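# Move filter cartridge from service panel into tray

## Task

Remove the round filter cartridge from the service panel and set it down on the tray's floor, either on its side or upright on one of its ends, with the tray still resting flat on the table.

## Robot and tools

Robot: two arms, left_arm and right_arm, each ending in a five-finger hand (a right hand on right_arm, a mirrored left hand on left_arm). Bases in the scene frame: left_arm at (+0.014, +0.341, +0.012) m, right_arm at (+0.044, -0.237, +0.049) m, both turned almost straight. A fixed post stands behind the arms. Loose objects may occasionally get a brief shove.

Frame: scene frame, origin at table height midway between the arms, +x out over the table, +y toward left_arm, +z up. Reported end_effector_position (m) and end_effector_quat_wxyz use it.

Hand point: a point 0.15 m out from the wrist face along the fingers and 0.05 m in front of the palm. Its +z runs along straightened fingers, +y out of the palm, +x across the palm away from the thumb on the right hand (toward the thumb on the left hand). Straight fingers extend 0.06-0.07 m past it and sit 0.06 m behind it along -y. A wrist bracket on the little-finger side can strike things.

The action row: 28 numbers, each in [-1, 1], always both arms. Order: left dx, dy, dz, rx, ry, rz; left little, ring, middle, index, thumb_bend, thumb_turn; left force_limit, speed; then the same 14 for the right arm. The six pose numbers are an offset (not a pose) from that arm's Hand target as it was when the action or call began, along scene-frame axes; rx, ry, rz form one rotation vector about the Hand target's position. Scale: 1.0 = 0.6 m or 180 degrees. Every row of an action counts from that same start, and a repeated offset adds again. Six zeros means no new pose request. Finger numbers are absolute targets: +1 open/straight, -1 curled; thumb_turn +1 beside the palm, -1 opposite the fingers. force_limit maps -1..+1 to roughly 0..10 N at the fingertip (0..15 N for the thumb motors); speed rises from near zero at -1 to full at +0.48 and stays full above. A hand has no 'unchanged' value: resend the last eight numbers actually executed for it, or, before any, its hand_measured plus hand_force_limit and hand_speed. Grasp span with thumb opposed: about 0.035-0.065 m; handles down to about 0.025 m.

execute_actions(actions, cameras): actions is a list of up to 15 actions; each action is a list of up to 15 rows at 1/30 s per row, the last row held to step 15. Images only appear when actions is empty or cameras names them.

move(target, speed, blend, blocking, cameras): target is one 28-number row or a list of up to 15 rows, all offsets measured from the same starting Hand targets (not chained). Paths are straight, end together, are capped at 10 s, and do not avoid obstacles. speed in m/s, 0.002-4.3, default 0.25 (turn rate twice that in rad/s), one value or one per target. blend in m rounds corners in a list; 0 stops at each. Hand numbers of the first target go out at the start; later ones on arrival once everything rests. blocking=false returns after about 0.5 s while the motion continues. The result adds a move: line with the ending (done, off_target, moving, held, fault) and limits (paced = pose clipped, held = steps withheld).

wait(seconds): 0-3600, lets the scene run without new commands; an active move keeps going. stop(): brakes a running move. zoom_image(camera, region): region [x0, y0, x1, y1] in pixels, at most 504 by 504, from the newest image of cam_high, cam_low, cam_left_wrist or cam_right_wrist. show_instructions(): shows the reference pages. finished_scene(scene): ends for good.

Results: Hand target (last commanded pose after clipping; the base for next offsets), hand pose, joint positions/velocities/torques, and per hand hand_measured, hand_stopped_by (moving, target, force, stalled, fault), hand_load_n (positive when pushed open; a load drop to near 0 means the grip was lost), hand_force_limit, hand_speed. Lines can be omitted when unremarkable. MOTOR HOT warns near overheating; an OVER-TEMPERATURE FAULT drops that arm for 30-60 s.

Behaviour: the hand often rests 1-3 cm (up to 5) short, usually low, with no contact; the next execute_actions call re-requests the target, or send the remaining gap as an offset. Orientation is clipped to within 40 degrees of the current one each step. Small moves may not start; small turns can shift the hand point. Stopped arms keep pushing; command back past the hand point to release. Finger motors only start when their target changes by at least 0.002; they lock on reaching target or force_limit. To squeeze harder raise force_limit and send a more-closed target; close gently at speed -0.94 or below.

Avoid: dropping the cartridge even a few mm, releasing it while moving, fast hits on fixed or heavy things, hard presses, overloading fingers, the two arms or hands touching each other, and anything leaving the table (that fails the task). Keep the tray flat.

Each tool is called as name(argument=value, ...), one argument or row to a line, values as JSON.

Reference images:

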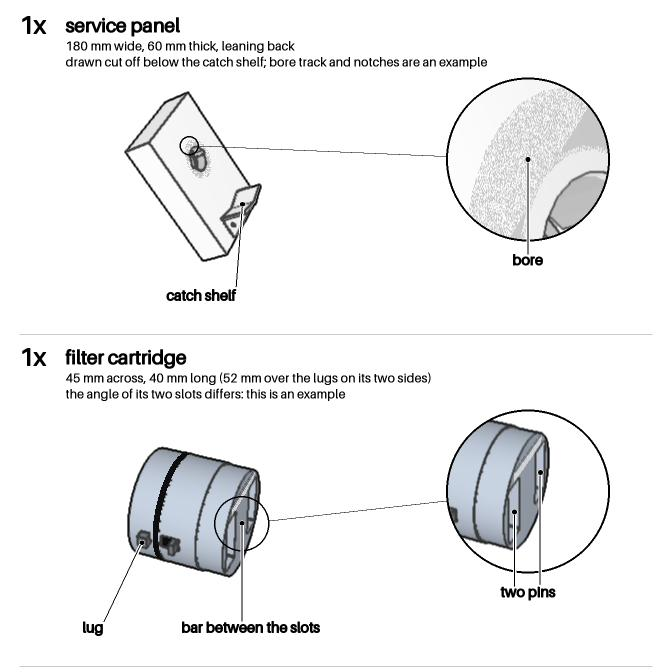

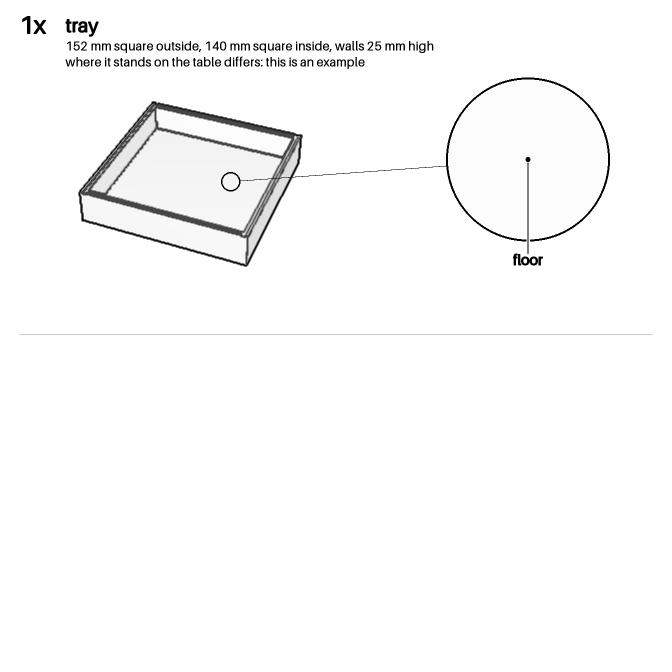

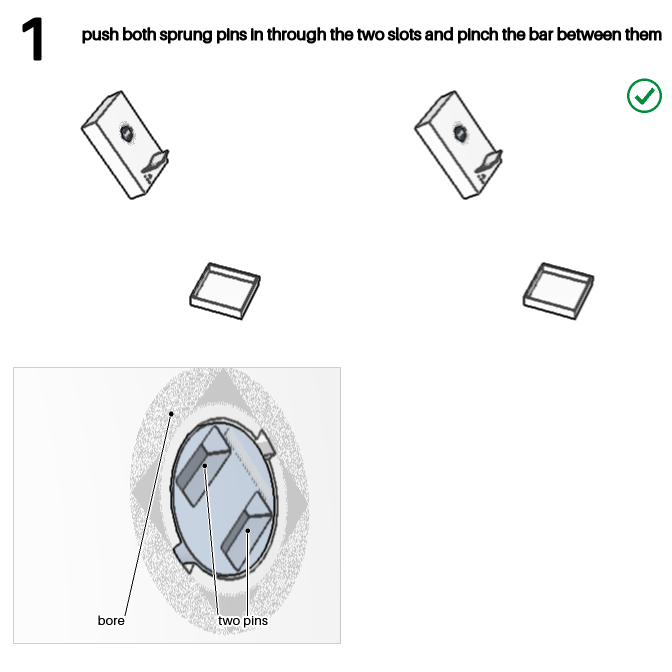

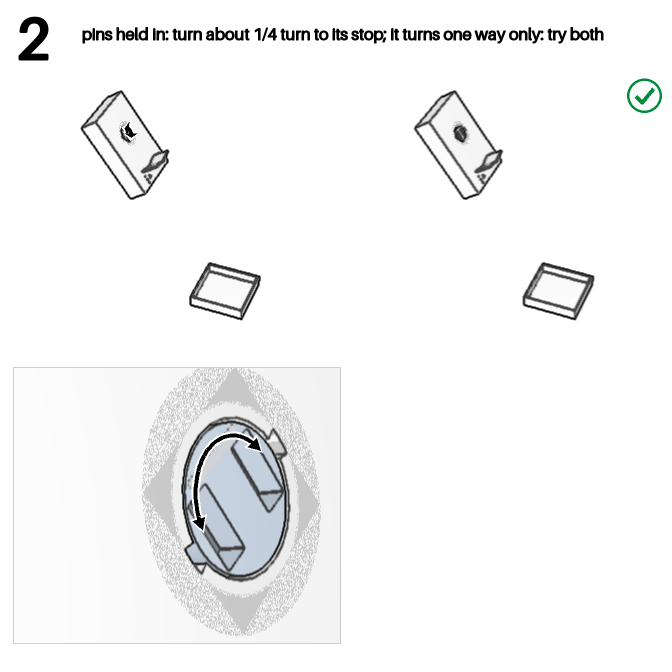

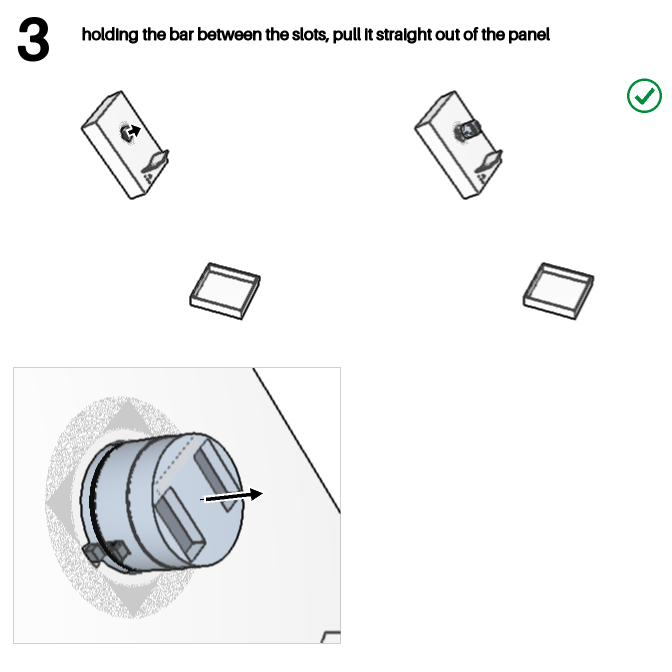

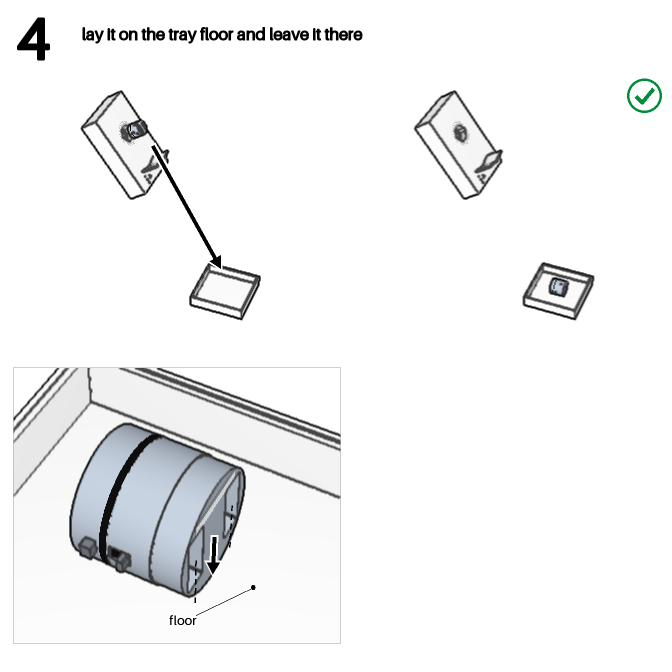

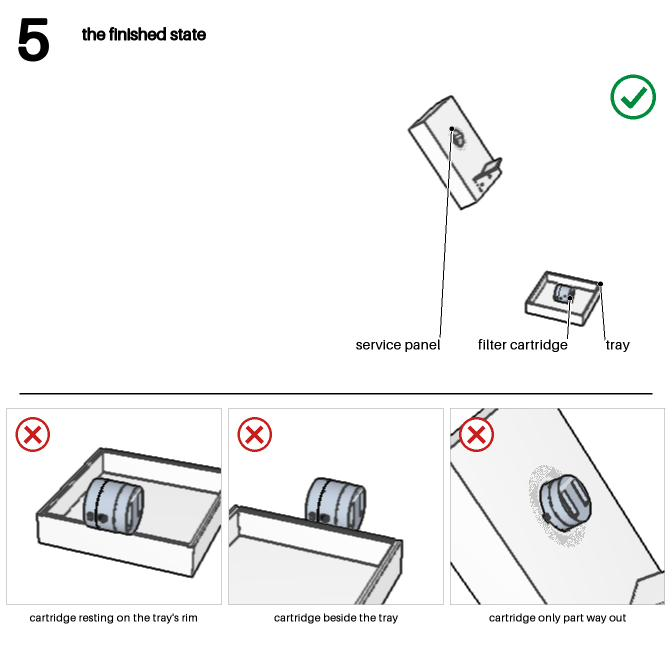

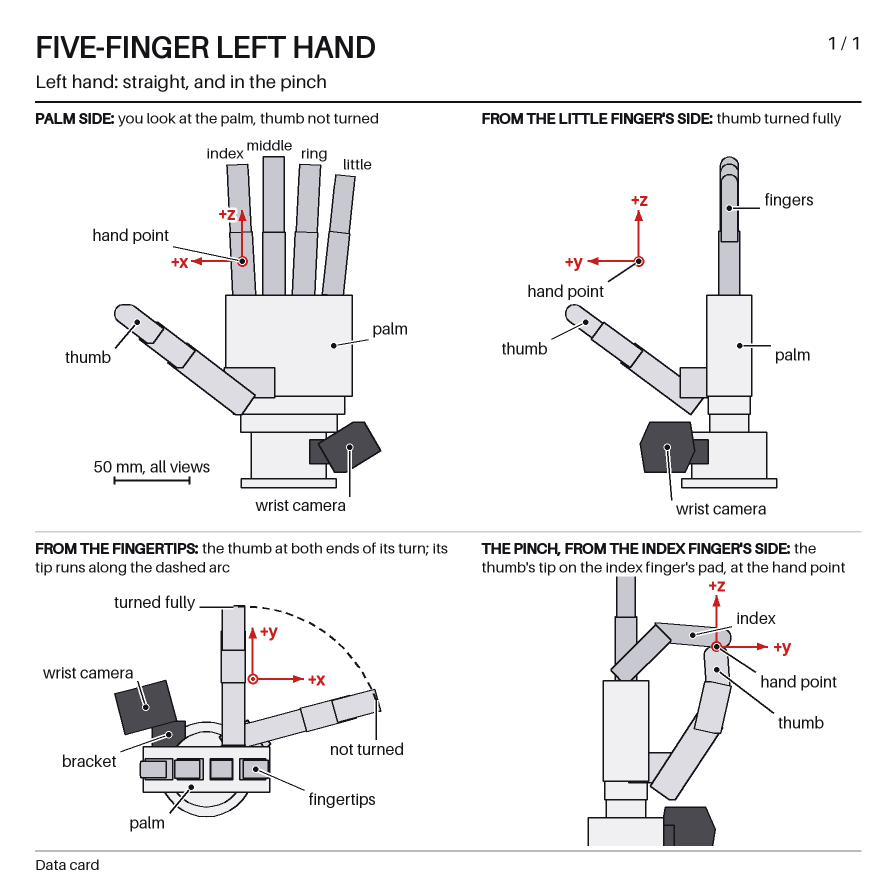

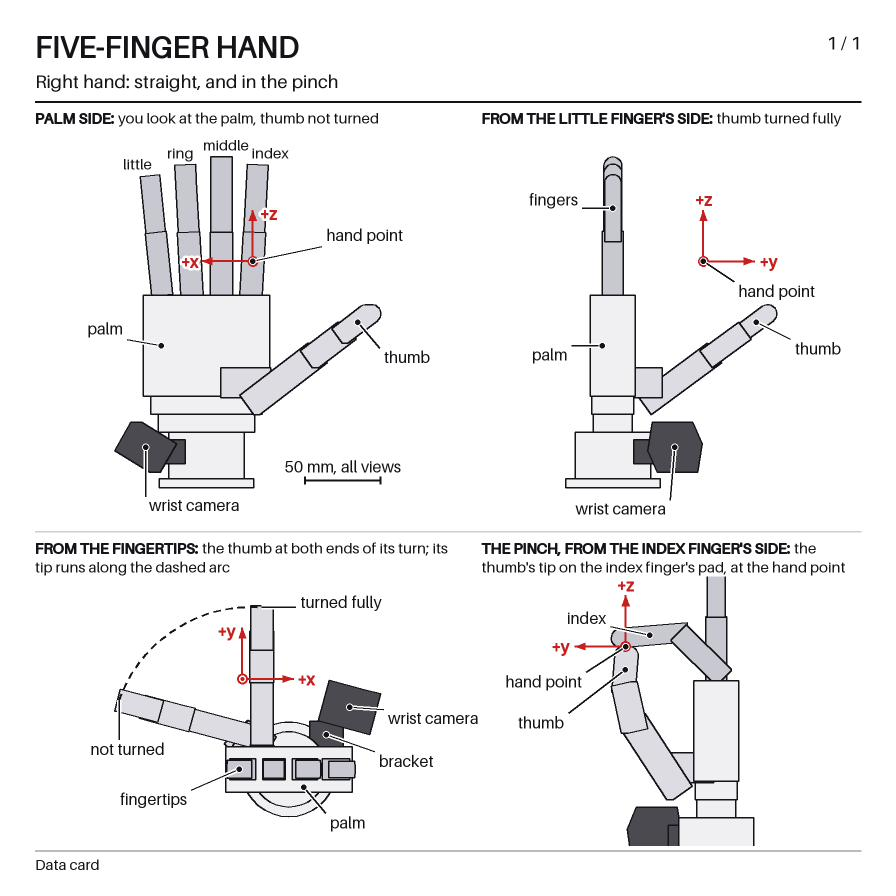

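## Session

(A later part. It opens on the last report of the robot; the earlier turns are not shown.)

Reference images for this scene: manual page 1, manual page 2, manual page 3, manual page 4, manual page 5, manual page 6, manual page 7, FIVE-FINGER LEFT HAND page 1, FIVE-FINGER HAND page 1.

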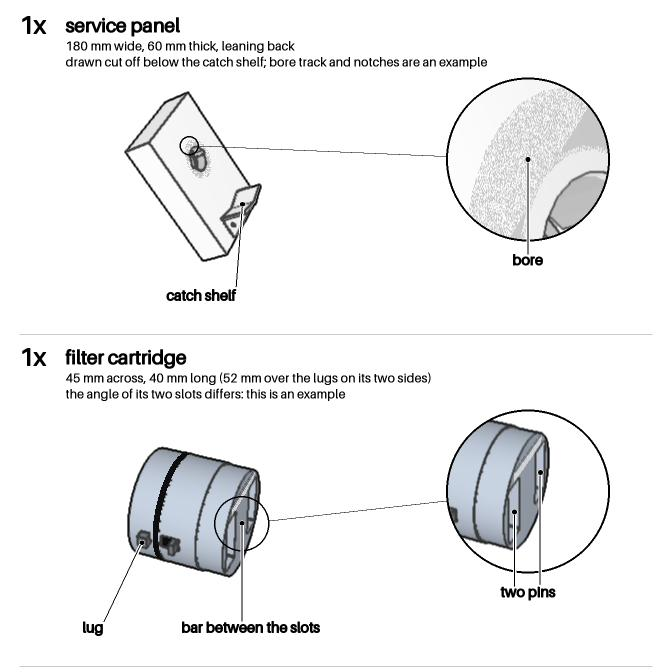

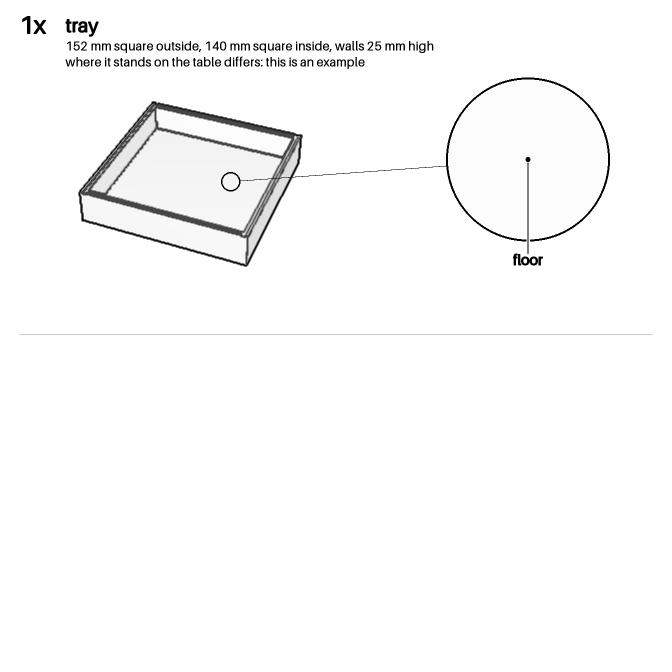

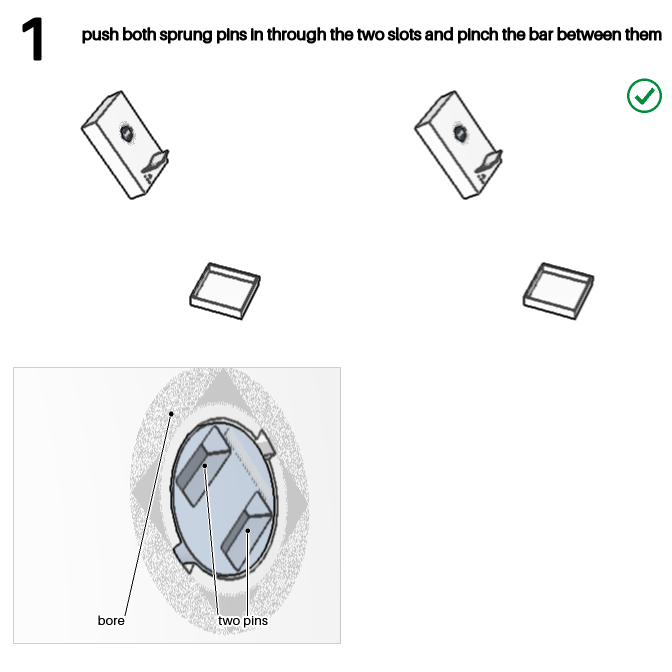

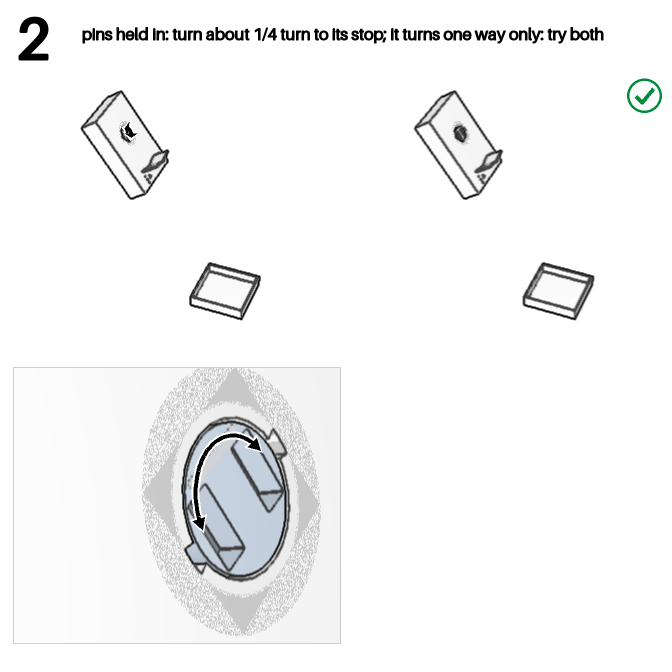

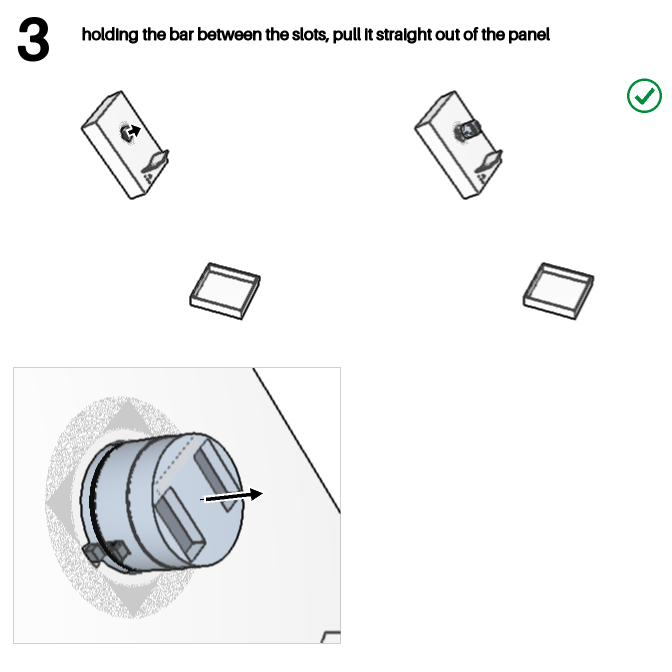

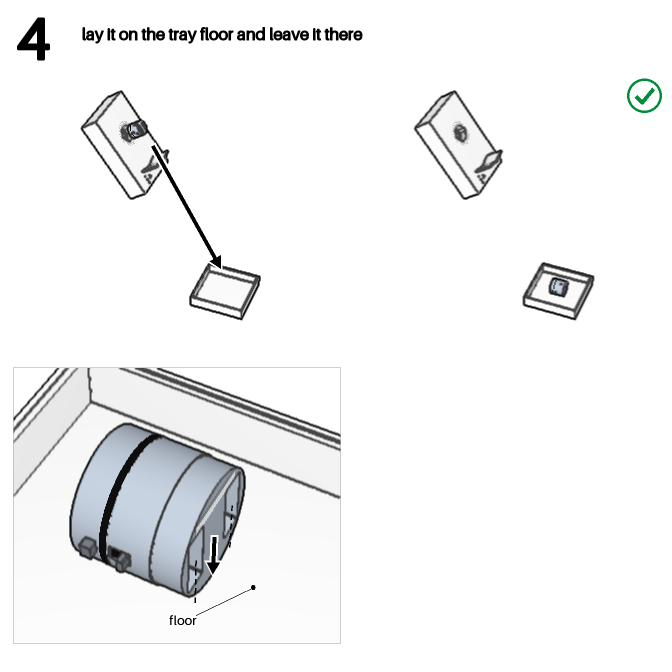

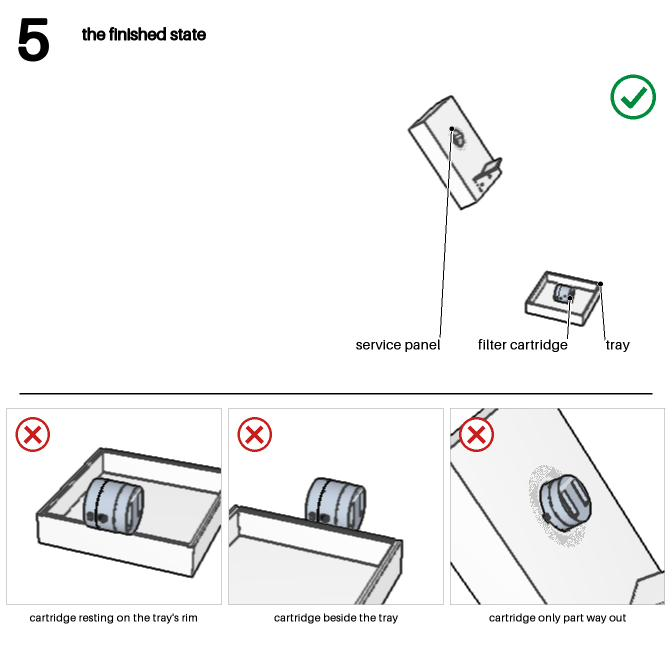

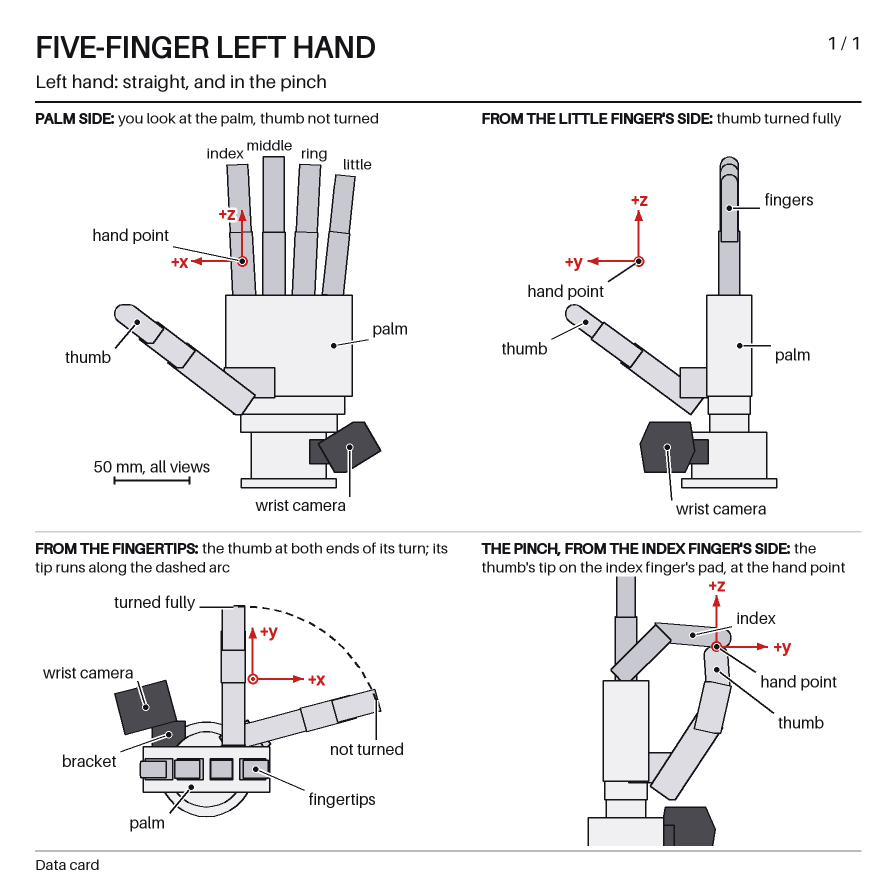

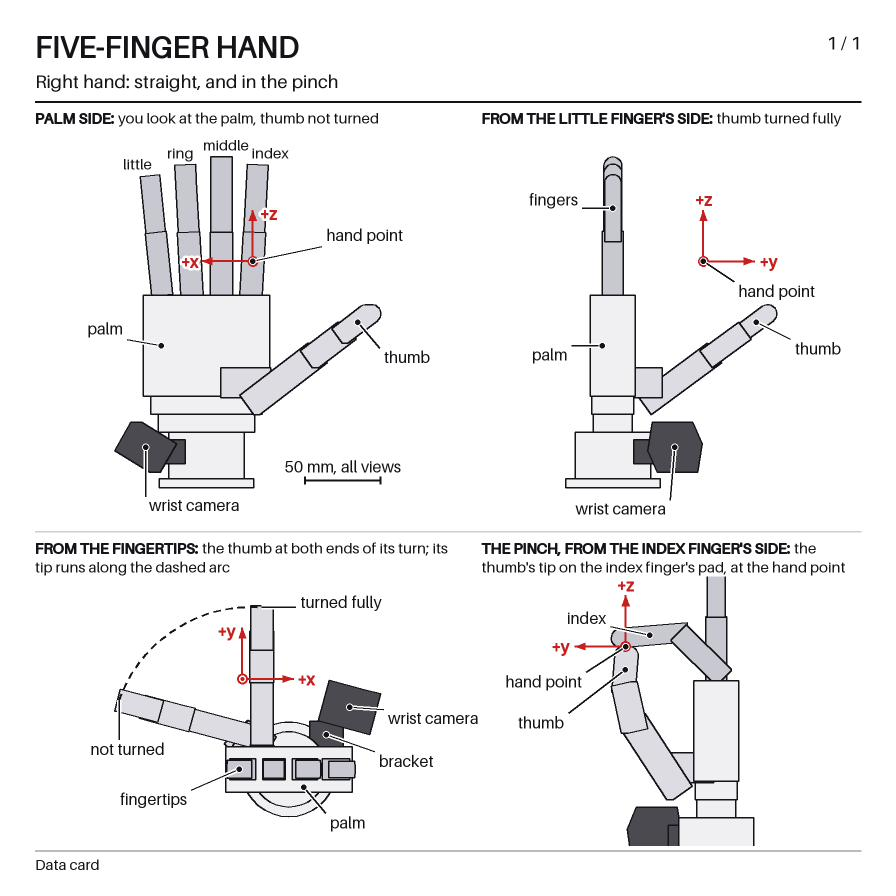

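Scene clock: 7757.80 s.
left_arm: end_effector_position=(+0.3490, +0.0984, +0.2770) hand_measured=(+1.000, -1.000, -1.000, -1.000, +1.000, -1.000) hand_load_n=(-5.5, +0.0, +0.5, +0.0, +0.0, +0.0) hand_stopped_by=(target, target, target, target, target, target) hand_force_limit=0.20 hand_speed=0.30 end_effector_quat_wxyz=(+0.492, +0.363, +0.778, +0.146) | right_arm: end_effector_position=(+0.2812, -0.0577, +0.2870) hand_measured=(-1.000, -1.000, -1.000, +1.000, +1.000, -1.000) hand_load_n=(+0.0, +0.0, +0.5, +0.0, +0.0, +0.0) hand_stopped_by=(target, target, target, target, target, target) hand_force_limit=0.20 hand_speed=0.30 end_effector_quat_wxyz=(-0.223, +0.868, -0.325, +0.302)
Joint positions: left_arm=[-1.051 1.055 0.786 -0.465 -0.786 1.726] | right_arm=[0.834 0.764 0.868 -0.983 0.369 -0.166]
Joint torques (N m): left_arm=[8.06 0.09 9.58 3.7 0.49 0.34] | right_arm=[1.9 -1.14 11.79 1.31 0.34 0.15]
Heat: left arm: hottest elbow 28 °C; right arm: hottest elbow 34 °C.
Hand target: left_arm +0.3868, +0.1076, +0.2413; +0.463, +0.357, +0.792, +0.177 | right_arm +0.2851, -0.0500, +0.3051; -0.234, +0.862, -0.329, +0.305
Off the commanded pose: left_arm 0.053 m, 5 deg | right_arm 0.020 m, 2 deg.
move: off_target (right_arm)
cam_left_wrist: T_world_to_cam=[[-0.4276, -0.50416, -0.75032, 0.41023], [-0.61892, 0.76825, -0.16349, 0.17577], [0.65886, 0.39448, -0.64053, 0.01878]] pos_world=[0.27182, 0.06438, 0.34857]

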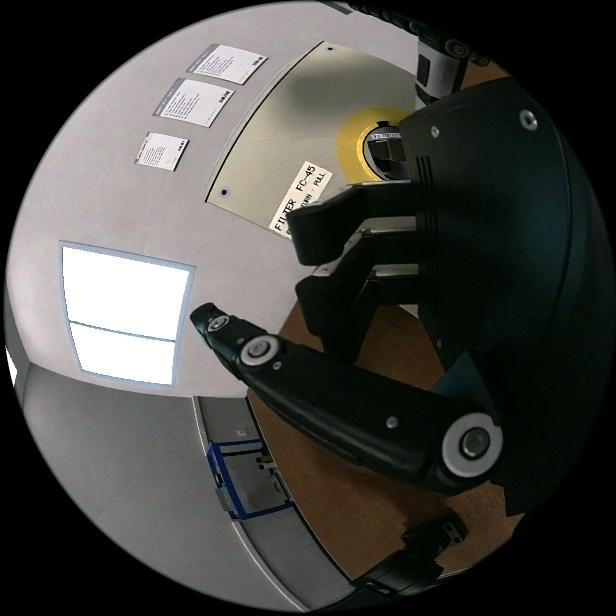

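move(
  target=[0,0,0,0,0,0,1,-1,-1,-1,1,-1,0.2,0.3,0.033,-0.025,-0.071,0,0,0,-1,-1,-1,1,1,-1,0.2,0.3],
  speed=0.05,
  cameras=["cam_left_wrist", "cam_right_wrist"],
)

zoom_image(
  camera="cam_left_wrist",
  region=[340, 70, 440, 170],
)

Scene clock: 7764.97 s.
left_arm: end_effector_position=(+0.3491, +0.0985, +0.2771) hand_measured=(+1.000, -1.000, -1.000, -1.000, +1.000, -1.000) hand_load_n=(-5.5, +0.0, +0.0, +0.0, -0.5, +0.0) hand_stopped_by=(target, target, target, target, target, target) hand_force_limit=0.20 hand_speed=0.30 end_effector_quat_wxyz=(+0.492, +0.363, +0.778, +0.146) | right_arm: end_effector_position=(+0.3008, -0.0654, +0.2652) hand_measured=(-1.000, -1.000, -1.000, +1.000, +1.000, -1.000) hand_load_n=(+0.0, +0.5, +0.0, +0.0, +0.0, +0.0) hand_stopped_by=(target, target, target, target, target, target) hand_force_limit=0.20 hand_speed=0.30 end_effector_quat_wxyz=(-0.235, +0.862, -0.333, +0.303)
Joint positions: left_arm=[-1.05 1.055 0.786 -0.465 -0.785 1.727] | right_arm=[0.742 0.764 0.802 -0.872 0.306 -0.223]
Joint torques (N m): left_arm=[8.18 0.03 9.57 3.69 0.47 0.34] | right_arm=[0.62 -1.38 8.21 2.61 0.01 -0.11]
Heat: left arm: hottest elbow 28 °C; right arm: hottest elbow 34 °C.
Hand target: left_arm +0.3868, +0.1076, +0.2413; +0.463, +0.357, +0.792, +0.177 | right_arm +0.3048, -0.0650, +0.2624; -0.234, +0.862, -0.329, +0.305
Off the commanded pose: left_arm 0.053 m, 5 deg | right_arm 0.005 m, 0 deg.
move: done
cam_left_wrist: T_world_to_cam=[[-0.42771, -0.50393, -0.75041, 0.41047], [-0.6187, 0.76845, -0.1634, 0.17562], [0.65899, 0.39439, -0.64046, 0.01881]] pos_world=[0.27182, 0.06448, 0.34877]
cam_right_wrist: T_world_to_cam=[[-0.27385, -0.86149, -0.4276, 0.13235], [-0.9383, 0.33694, -0.0779, 0.32423], [0.21119, 0.37989, -0.9006, 0.31219]] pos_world=[0.27453, -0.11383, 0.36301]

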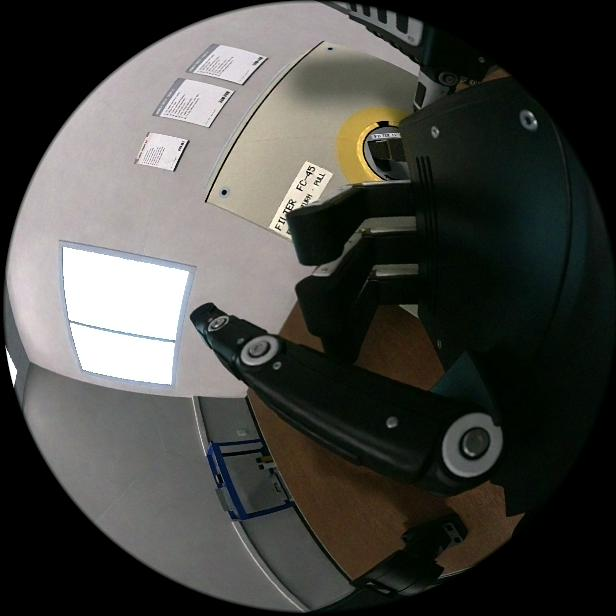

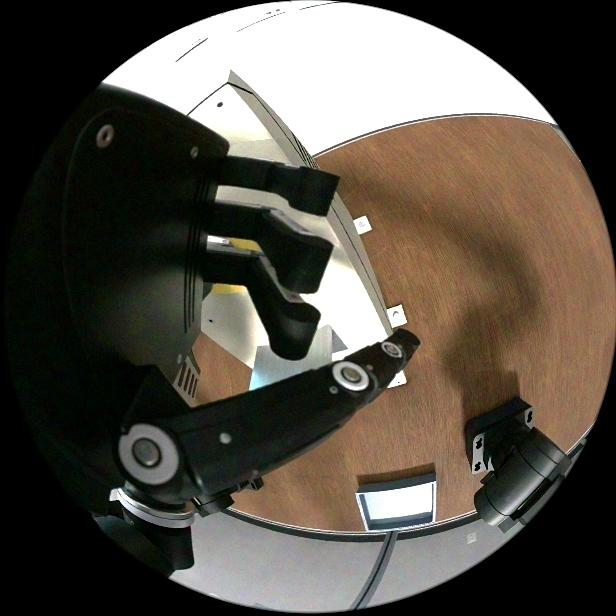

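Scaled by 5.040 from the camera's image (finer frame: 880x880).

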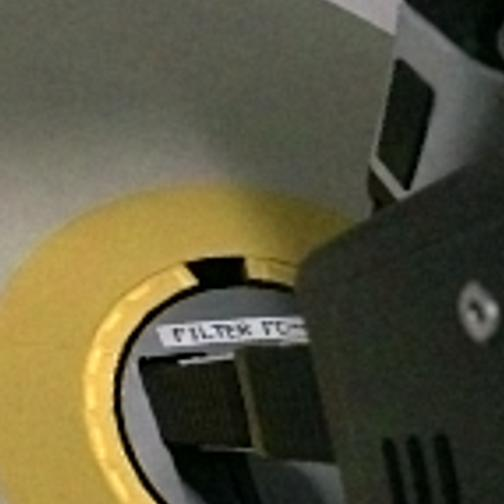

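move(
  target=[
    [0,0,0,0,0,0,1,-1,-1,-1,1,-1,0.2,0.3,-0.0068,0.0217,0.0048,0,0,0,-1,-1,-1,1,1,-1,0.2,0.3],
    [0,0,0,0,0,0,1,-1,-1,-1,1,-1,0.2,0.3,0.0092,0.01,-0.0062,0,0,0,-1,-1,-1,1,1,-1,0.2,0.3],
  ],
  speed=0.05,
  cameras=["cam_left_wrist"],
)

zoom_image(
  camera="cam_left_wrist",
  region=[350, 80, 420, 150],
)

Scene clock: 7772.50 s.
left_arm: end_effector_position=(+0.3491, +0.0985, +0.2771) hand_measured=(+1.000, -1.000, -1.000, -1.000, +1.000, -1.000) hand_load_n=(-5.5, +0.0, +0.0, +0.0, +0.0, +0.0) hand_stopped_by=(target, target, target, target, target, target) hand_force_limit=0.20 hand_speed=0.30 end_effector_quat_wxyz=(+0.492, +0.363, +0.778, +0.146) | right_arm: end_effector_position=(+0.3001, -0.0580, +0.2608) hand_measured=(-1.000, -1.000, -1.000, +1.000, +1.000, -1.000) hand_load_n=(+0.0, +0.0, +0.0, -1.5, +0.0, +0.0) hand_stopped_by=(target, target, target, target, target, target) hand_force_limit=0.20 hand_speed=0.30 end_effector_quat_wxyz=(-0.235, +0.867, -0.325, +0.296)
Joint positions: left_arm=[-1.05 1.055 0.786 -0.465 -0.785 1.728] | right_arm=[0.755 0.782 0.802 -0.863 0.297 -0.223]
Joint torques (N m): left_arm=[8.23 -0.09 9.58 3.69 0.48 0.33] | right_arm=[-0.26 -1.14 8.27 3.19 0.43 -0.1]
Heat: left arm: hottest elbow 28 °C; right arm: hottest elbow 34 °C.
Hand target: left_arm +0.3868, +0.1076, +0.2414; +0.463, +0.357, +0.792, +0.177 | right_arm +0.3104, -0.0591, +0.2586; -0.234, +0.862, -0.329, +0.305
Off the commanded pose: left_arm 0.053 m, 5 deg | right_arm 0.011 m, 1 deg.
move: off_target (right_arm)
cam_left_wrist: T_world_to_cam=[[-0.42782, -0.50359, -0.75058, 0.41054], [-0.61855, 0.76863, -0.16313, 0.17547], [0.65907, 0.39448, -0.64033, 0.01874]] pos_world=[0.27182, 0.06448, 0.34877]

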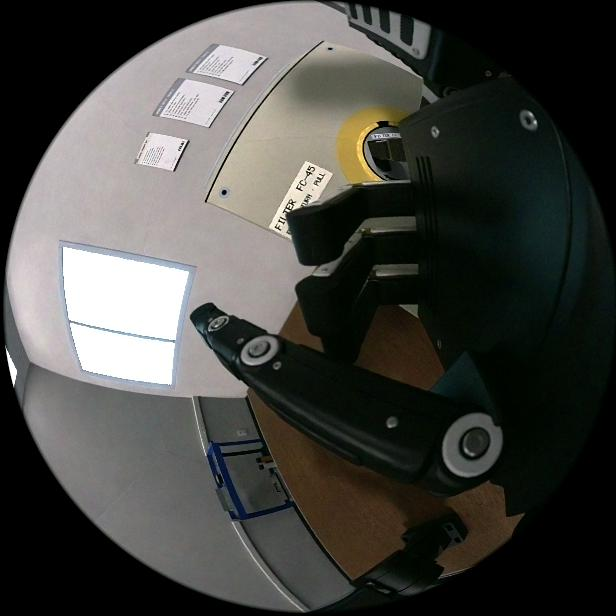

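Scaled by 7.200 from the camera's image (finer frame: 880x880).

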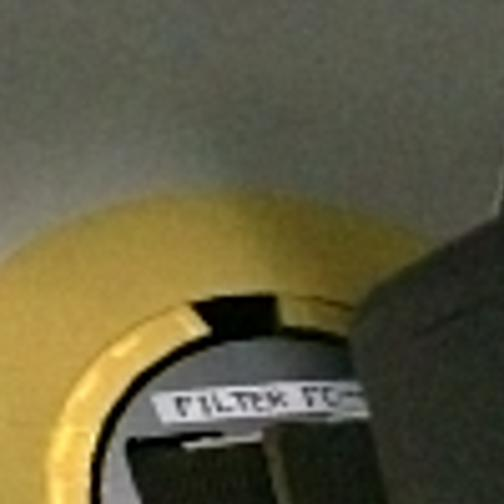

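move(
  target=[0,0,0,0,0,0,1,-1,-1,-1,1,-1,0.2,0.3,0.0205,0.0,-0.0143,0,0,-0.01,-1,-1,-1,1,1,-1,0.2,0.3],
  speed=0.04,
  cameras=["cam_right_wrist"],
)

zoom_image(
  camera="cam_right_wrist",
  region=[160, 200, 340, 380],
)

Scene clock: 7780.83 s.
left_arm: end_effector_position=(+0.3490, +0.0985, +0.2770) hand_measured=(+1.000, -1.000, -1.000, -1.000, +1.000, -1.000) hand_load_n=(-5.5, +0.0, +0.0, +0.0, +0.0, +0.0) hand_stopped_by=(target, target, target, target, target, target) hand_force_limit=0.20 hand_speed=0.30 end_effector_quat_wxyz=(+0.492, +0.364, +0.778, +0.146) | right_arm: end_effector_position=(+0.3019, -0.0580, +0.2588) hand_measured=(-1.000, -1.000, -1.000, +1.000, +1.000, -1.000) hand_load_n=(+0.0, +0.0, +0.0, -5.5, +0.0, +0.0) hand_stopped_by=(target, target, target, target, target, target) hand_force_limit=0.20 hand_speed=0.30 end_effector_quat_wxyz=(-0.236, +0.866, -0.327, +0.294)
Joint positions: left_arm=[-1.05 1.055 0.786 -0.465 -0.785 1.728] | right_arm=[0.746 0.787 0.799 -0.856 0.289 -0.224]
Joint torques (N m): left_arm=[8.18 -0.03 9.63 3.7 0.47 0.32] | right_arm=[-1.26 0.85 7.88 4.4 1 -0.01]
Heat: left arm: hottest elbow 28 °C; right arm: hottest elbow 33 °C.
Hand target: left_arm +0.3868, +0.1076, +0.2413; +0.463, +0.357, +0.792, +0.177 | right_arm +0.3226, -0.0591, +0.2501; -0.229, +0.857, -0.343, +0.309
Off the commanded pose: left_arm 0.053 m, 5 deg | right_arm 0.023 m, 3 deg.
move: off_target (right_arm)
cam_right_wrist: T_world_to_cam=[[-0.26579, -0.86501, -0.42559, 0.13304], [-0.94501, 0.32105, -0.06235, 0.31938], [0.19057, 0.38561, -0.90277, 0.31057]] pos_world=[0.27799, -0.10722, 0.35691]

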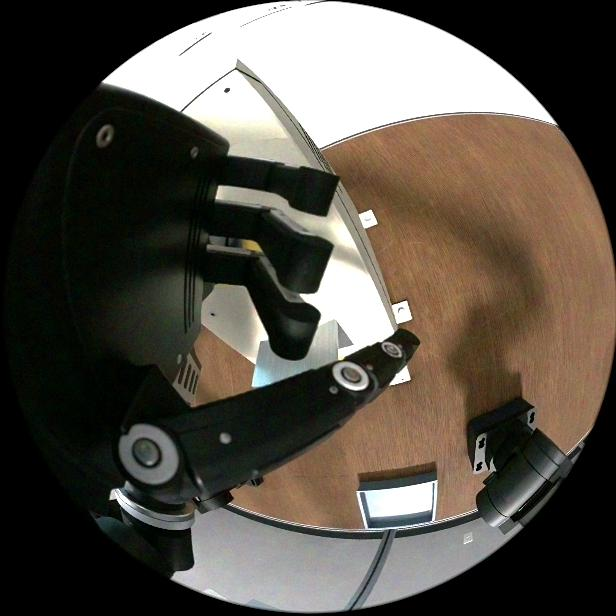

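Scaled by 2.800 from the camera's image (finer frame: 880x880).

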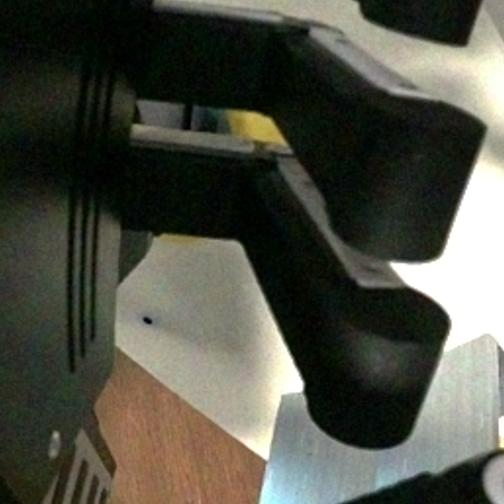

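zoom_image(
  camera="cam_right_wrist",
  region=[205, 222, 275, 292],
)

Scaled by 7.200 from the camera's image (finer frame: 880x880).

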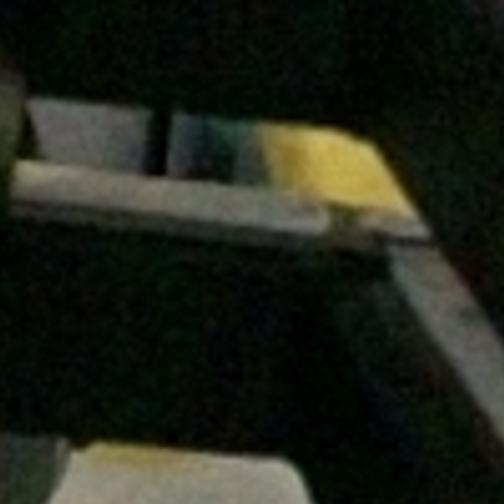

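move(
  target=[
    [0,0,0,0,0,0,1,-1,-1,-1,1,-1,0.2,0.3,-0.0085,-0.0135,-0.0121,0,0,0,-1,-1,-1,1,1,-1,0.2,0.3],
    [0,0,0,0,0,0,1,-1,-1,-1,1,-1,0.2,0.3,0.0012,-0.032,0.0017,0,0,0,-1,-1,-1,1,1,-1,0.2,0.3],
  ],
  speed=0.06,
)

move(
  target=[0,0,0,0,0,0,1,-1,-1,-1,1,-1,0.2,0.3,-0.0194,0.037,-0.0276,0,0,0,-1,-1,-1,1,1,-1,0.2,0.3],
  speed=0.06,
)

Scene clock: 7798.67 s.
left_arm: end_effector_position=(+0.3490, +0.0985, +0.2770) hand_measured=(+1.000, -1.000, -1.000, -1.000, +1.000, -1.000) hand_load_n=(-5.5, +0.0, +0.0, +0.0, +0.0, +0.0) hand_stopped_by=(target, target, target, target, target, target) hand_force_limit=0.20 hand_speed=0.30 end_effector_quat_wxyz=(+0.492, +0.364, +0.778, +0.146) | right_arm: end_effector_position=(+0.3039, -0.0633, +0.2561) hand_measured=(-1.000, -1.000, -1.000, +1.000, +1.000, -1.000) hand_load_n=(+0.0, +0.0, +0.0, +0.0, +0.0, +0.0) hand_stopped_by=(target, target, target, target, target, target) hand_force_limit=0.20 hand_speed=0.30 end_effector_quat_wxyz=(-0.249, +0.866, -0.325, +0.285)
Joint positions: left_arm=[-1.05 1.055 0.786 -0.465 -0.785 1.728] | right_arm=[0.698 0.766 0.78 -0.834 0.227 -0.256]
Joint torques (N m): left_arm=[8.18 -0.03 9.59 3.7 0.47 0.32] | right_arm=[-2.61 -0.21 8.27 3.17 1.69 -0.14]
Heat: left arm: hottest elbow 28 °C; right arm: hottest elbow 33 °C.
Hand target: left_arm +0.3868, +0.1076, +0.2413; +0.463, +0.357, +0.791, +0.177 | right_arm +0.3234, -0.0783, +0.2510; -0.229, +0.857, -0.343, +0.309
Off the commanded pose: left_arm 0.053 m, 5 deg | right_arm 0.025 m, 4 deg.
move: off_target (right_arm)

Scene clock: 7799.77 s.
left_arm: end_effector_position=(+0.3490, +0.0985, +0.2770) hand_measured=(+1.000, -1.000, -1.000, -1.000, +1.000, -1.000) hand_load_n=(-5.5, +0.0, +0.0, +0.0, +0.0, +0.0) hand_stopped_by=(target, target, target, target, target, target) hand_force_limit=0.20 hand_speed=0.30 end_effector_quat_wxyz=(+0.492, +0.364, +0.778, +0.146) | right_arm: end_effector_position=(+0.3016, -0.0585, +0.2553) hand_measured=(-1.000, -1.000, -1.000, +1.000, +1.000, -1.000) hand_load_n=(+0.0, +0.0, +0.0, -5.0, +0.0, +0.0) hand_stopped_by=(target, target, target, target, target, target) hand_force_limit=0.20 hand_speed=0.30 end_effector_quat_wxyz=(-0.242, +0.860, -0.327, +0.307)
Joint positions: left_arm=[-1.05 1.055 0.786 -0.465 -0.785 1.728] | right_arm=[0.762 0.766 0.771 -0.824 0.317 -0.219]
Joint torques (N m): left_arm=[8.06 -0.03 9.61 3.73 0.47 0.32] | right_arm=[0.44 1.67 6.52 4.03 0.88 0.25]
Heat: left arm: hottest elbow 28 °C; right arm: hottest elbow 33 °C.
Hand target: left_arm +0.3868, +0.1076, +0.2413; +0.463, +0.357, +0.792, +0.177 | right_arm +0.3117, -0.0561, +0.2345; -0.229, +0.857, -0.343, +0.309
Off the commanded pose: left_arm 0.053 m, 5 deg | right_arm 0.023 m, 2 deg.
move: off_target (right_arm)

move(
  target=[
    [0,0,0,0,0,0,1,-1,-1,-1,1,-1,0.2,0.3,0.0143,-0.003,-0.023,0,0,-0.01,-1,-1,-1,1,1,-1,0.2,0.3],
    [0,0,0,0,0,0,1,-1,-1,-1,1,-1,0.2,0.3,0.0377,-0.0473,0.01,0,0,-0.01,-1,-1,-1,1,1,-1,0.2,0.3],
    [0,0,0,0,0,0,1,-1,-1,-1,1,-1,0.2,0.3,0.0143,-0.003,-0.023,0,0,-0.01,-1,-1,-1,1,1,-1,0.2,0.3],
    [0,0,0,0,0,0,1,-1,-1,-1,1,-1,0.2,0.3,0.0377,-0.0473,0.01,0,0,-0.01,-1,-1,-1,1,1,-1,0.2,0.3],
  ],
  speed=0.08,
)

move(
  target=[0,0,0,0,0,0,1,-1,-1,-1,1,-1,0.2,0.3,-0.0117,0.0222,-0.0165,0,0,0,-1,-1,-1,1,1,-1,0.2,0.3],
  speed=0.06,
)

Scene clock: 7817.93 s.
left_arm: end_effector_position=(+0.3490, +0.0985, +0.2770) hand_measured=(+1.000, -1.000, -1.000, -1.000, +1.000, -1.000) hand_load_n=(-5.5, +0.0, +0.5, +0.0, +0.0, +0.0) hand_stopped_by=(target, target, target, target, target, target) hand_force_limit=0.20 hand_speed=0.30 end_effector_quat_wxyz=(+0.492, +0.364, +0.778, +0.146) | right_arm: end_effector_position=(+0.3057, -0.0642, +0.2526) hand_measured=(-1.000, -1.000, -1.000, +1.000, +1.000, -1.000) hand_load_n=(+0.0, +0.0, +0.0, -2.0, +0.0, +0.0) hand_stopped_by=(target, target, target, target, target, target) hand_force_limit=0.20 hand_speed=0.30 end_effector_quat_wxyz=(-0.263, +0.861, -0.327, +0.286)
Joint positions: left_arm=[-1.05 1.055 0.786 -0.465 -0.785 1.728] | right_arm=[0.679 0.748 0.755 -0.799 0.204 -0.261]
Joint torques (N m): left_arm=[8.12 -0.15 9.62 3.71 0.47 0.32] | right_arm=[-3.72 2.67 8.66 3.18 2.44 -0.14]
Heat: left arm: hottest elbow 28 °C; right arm: hottest elbow 33 °C.
Hand target: left_arm +0.3868, +0.1076, +0.2413; +0.463, +0.357, +0.792, +0.177 | right_arm +0.3344, -0.0844, +0.2406; -0.225, +0.852, -0.356, +0.312
Off the commanded pose: left_arm 0.053 m, 5 deg | right_arm 0.037 m, 6 deg.
move: off_target (right_arm)

Scene clock: 7818.80 s.
left_arm: end_effector_position=(+0.3490, +0.0985, +0.2770) hand_measured=(+1.000, -1.000, -1.000, -1.000, +1.000, -1.000) hand_load_n=(-6.0, -0.5, +0.0, +0.0, +0.0, +0.0) hand_stopped_by=(target, target, target, target, target, target) hand_force_limit=0.20 hand_speed=0.30 end_effector_quat_wxyz=(+0.492, +0.364, +0.778, +0.146) | right_arm: end_effector_position=(+0.3046, -0.0624, +0.2536) hand_measured=(-1.000, -1.000, -1.000, +1.000, +1.000, -1.000) hand_load_n=(+0.0, +0.0, +0.0, -3.0, +0.0, +0.0) hand_stopped_by=(target, target, target, target, target, target) hand_force_limit=0.20 hand_speed=0.30 end_effector_quat_wxyz=(-0.258, +0.859, -0.327, +0.297)
Joint positions: left_arm=[-1.05 1.055 0.786 -0.465 -0.785 1.728] | right_arm=[0.71 0.748 0.755 -0.799 0.249 -0.247]
Joint torques (N m): left_arm=[8.18 0.03 9.59 3.71 0.47 0.32] | right_arm=[-1.38 3.78 7.19 4 2.25 0.17]
Heat: left arm: hottest elbow 28 °C; right arm: hottest elbow 33 °C.
Hand target: left_arm +0.3868, +0.1076, +0.2413; +0.463, +0.357, +0.792, +0.177 | right_arm +0.3273, -0.0710, +0.2307; -0.225, +0.852, -0.356, +0.312
Off the commanded pose: left_arm 0.053 m, 5 deg | right_arm 0.033 m, 5 deg.
move: off_target (right_arm)


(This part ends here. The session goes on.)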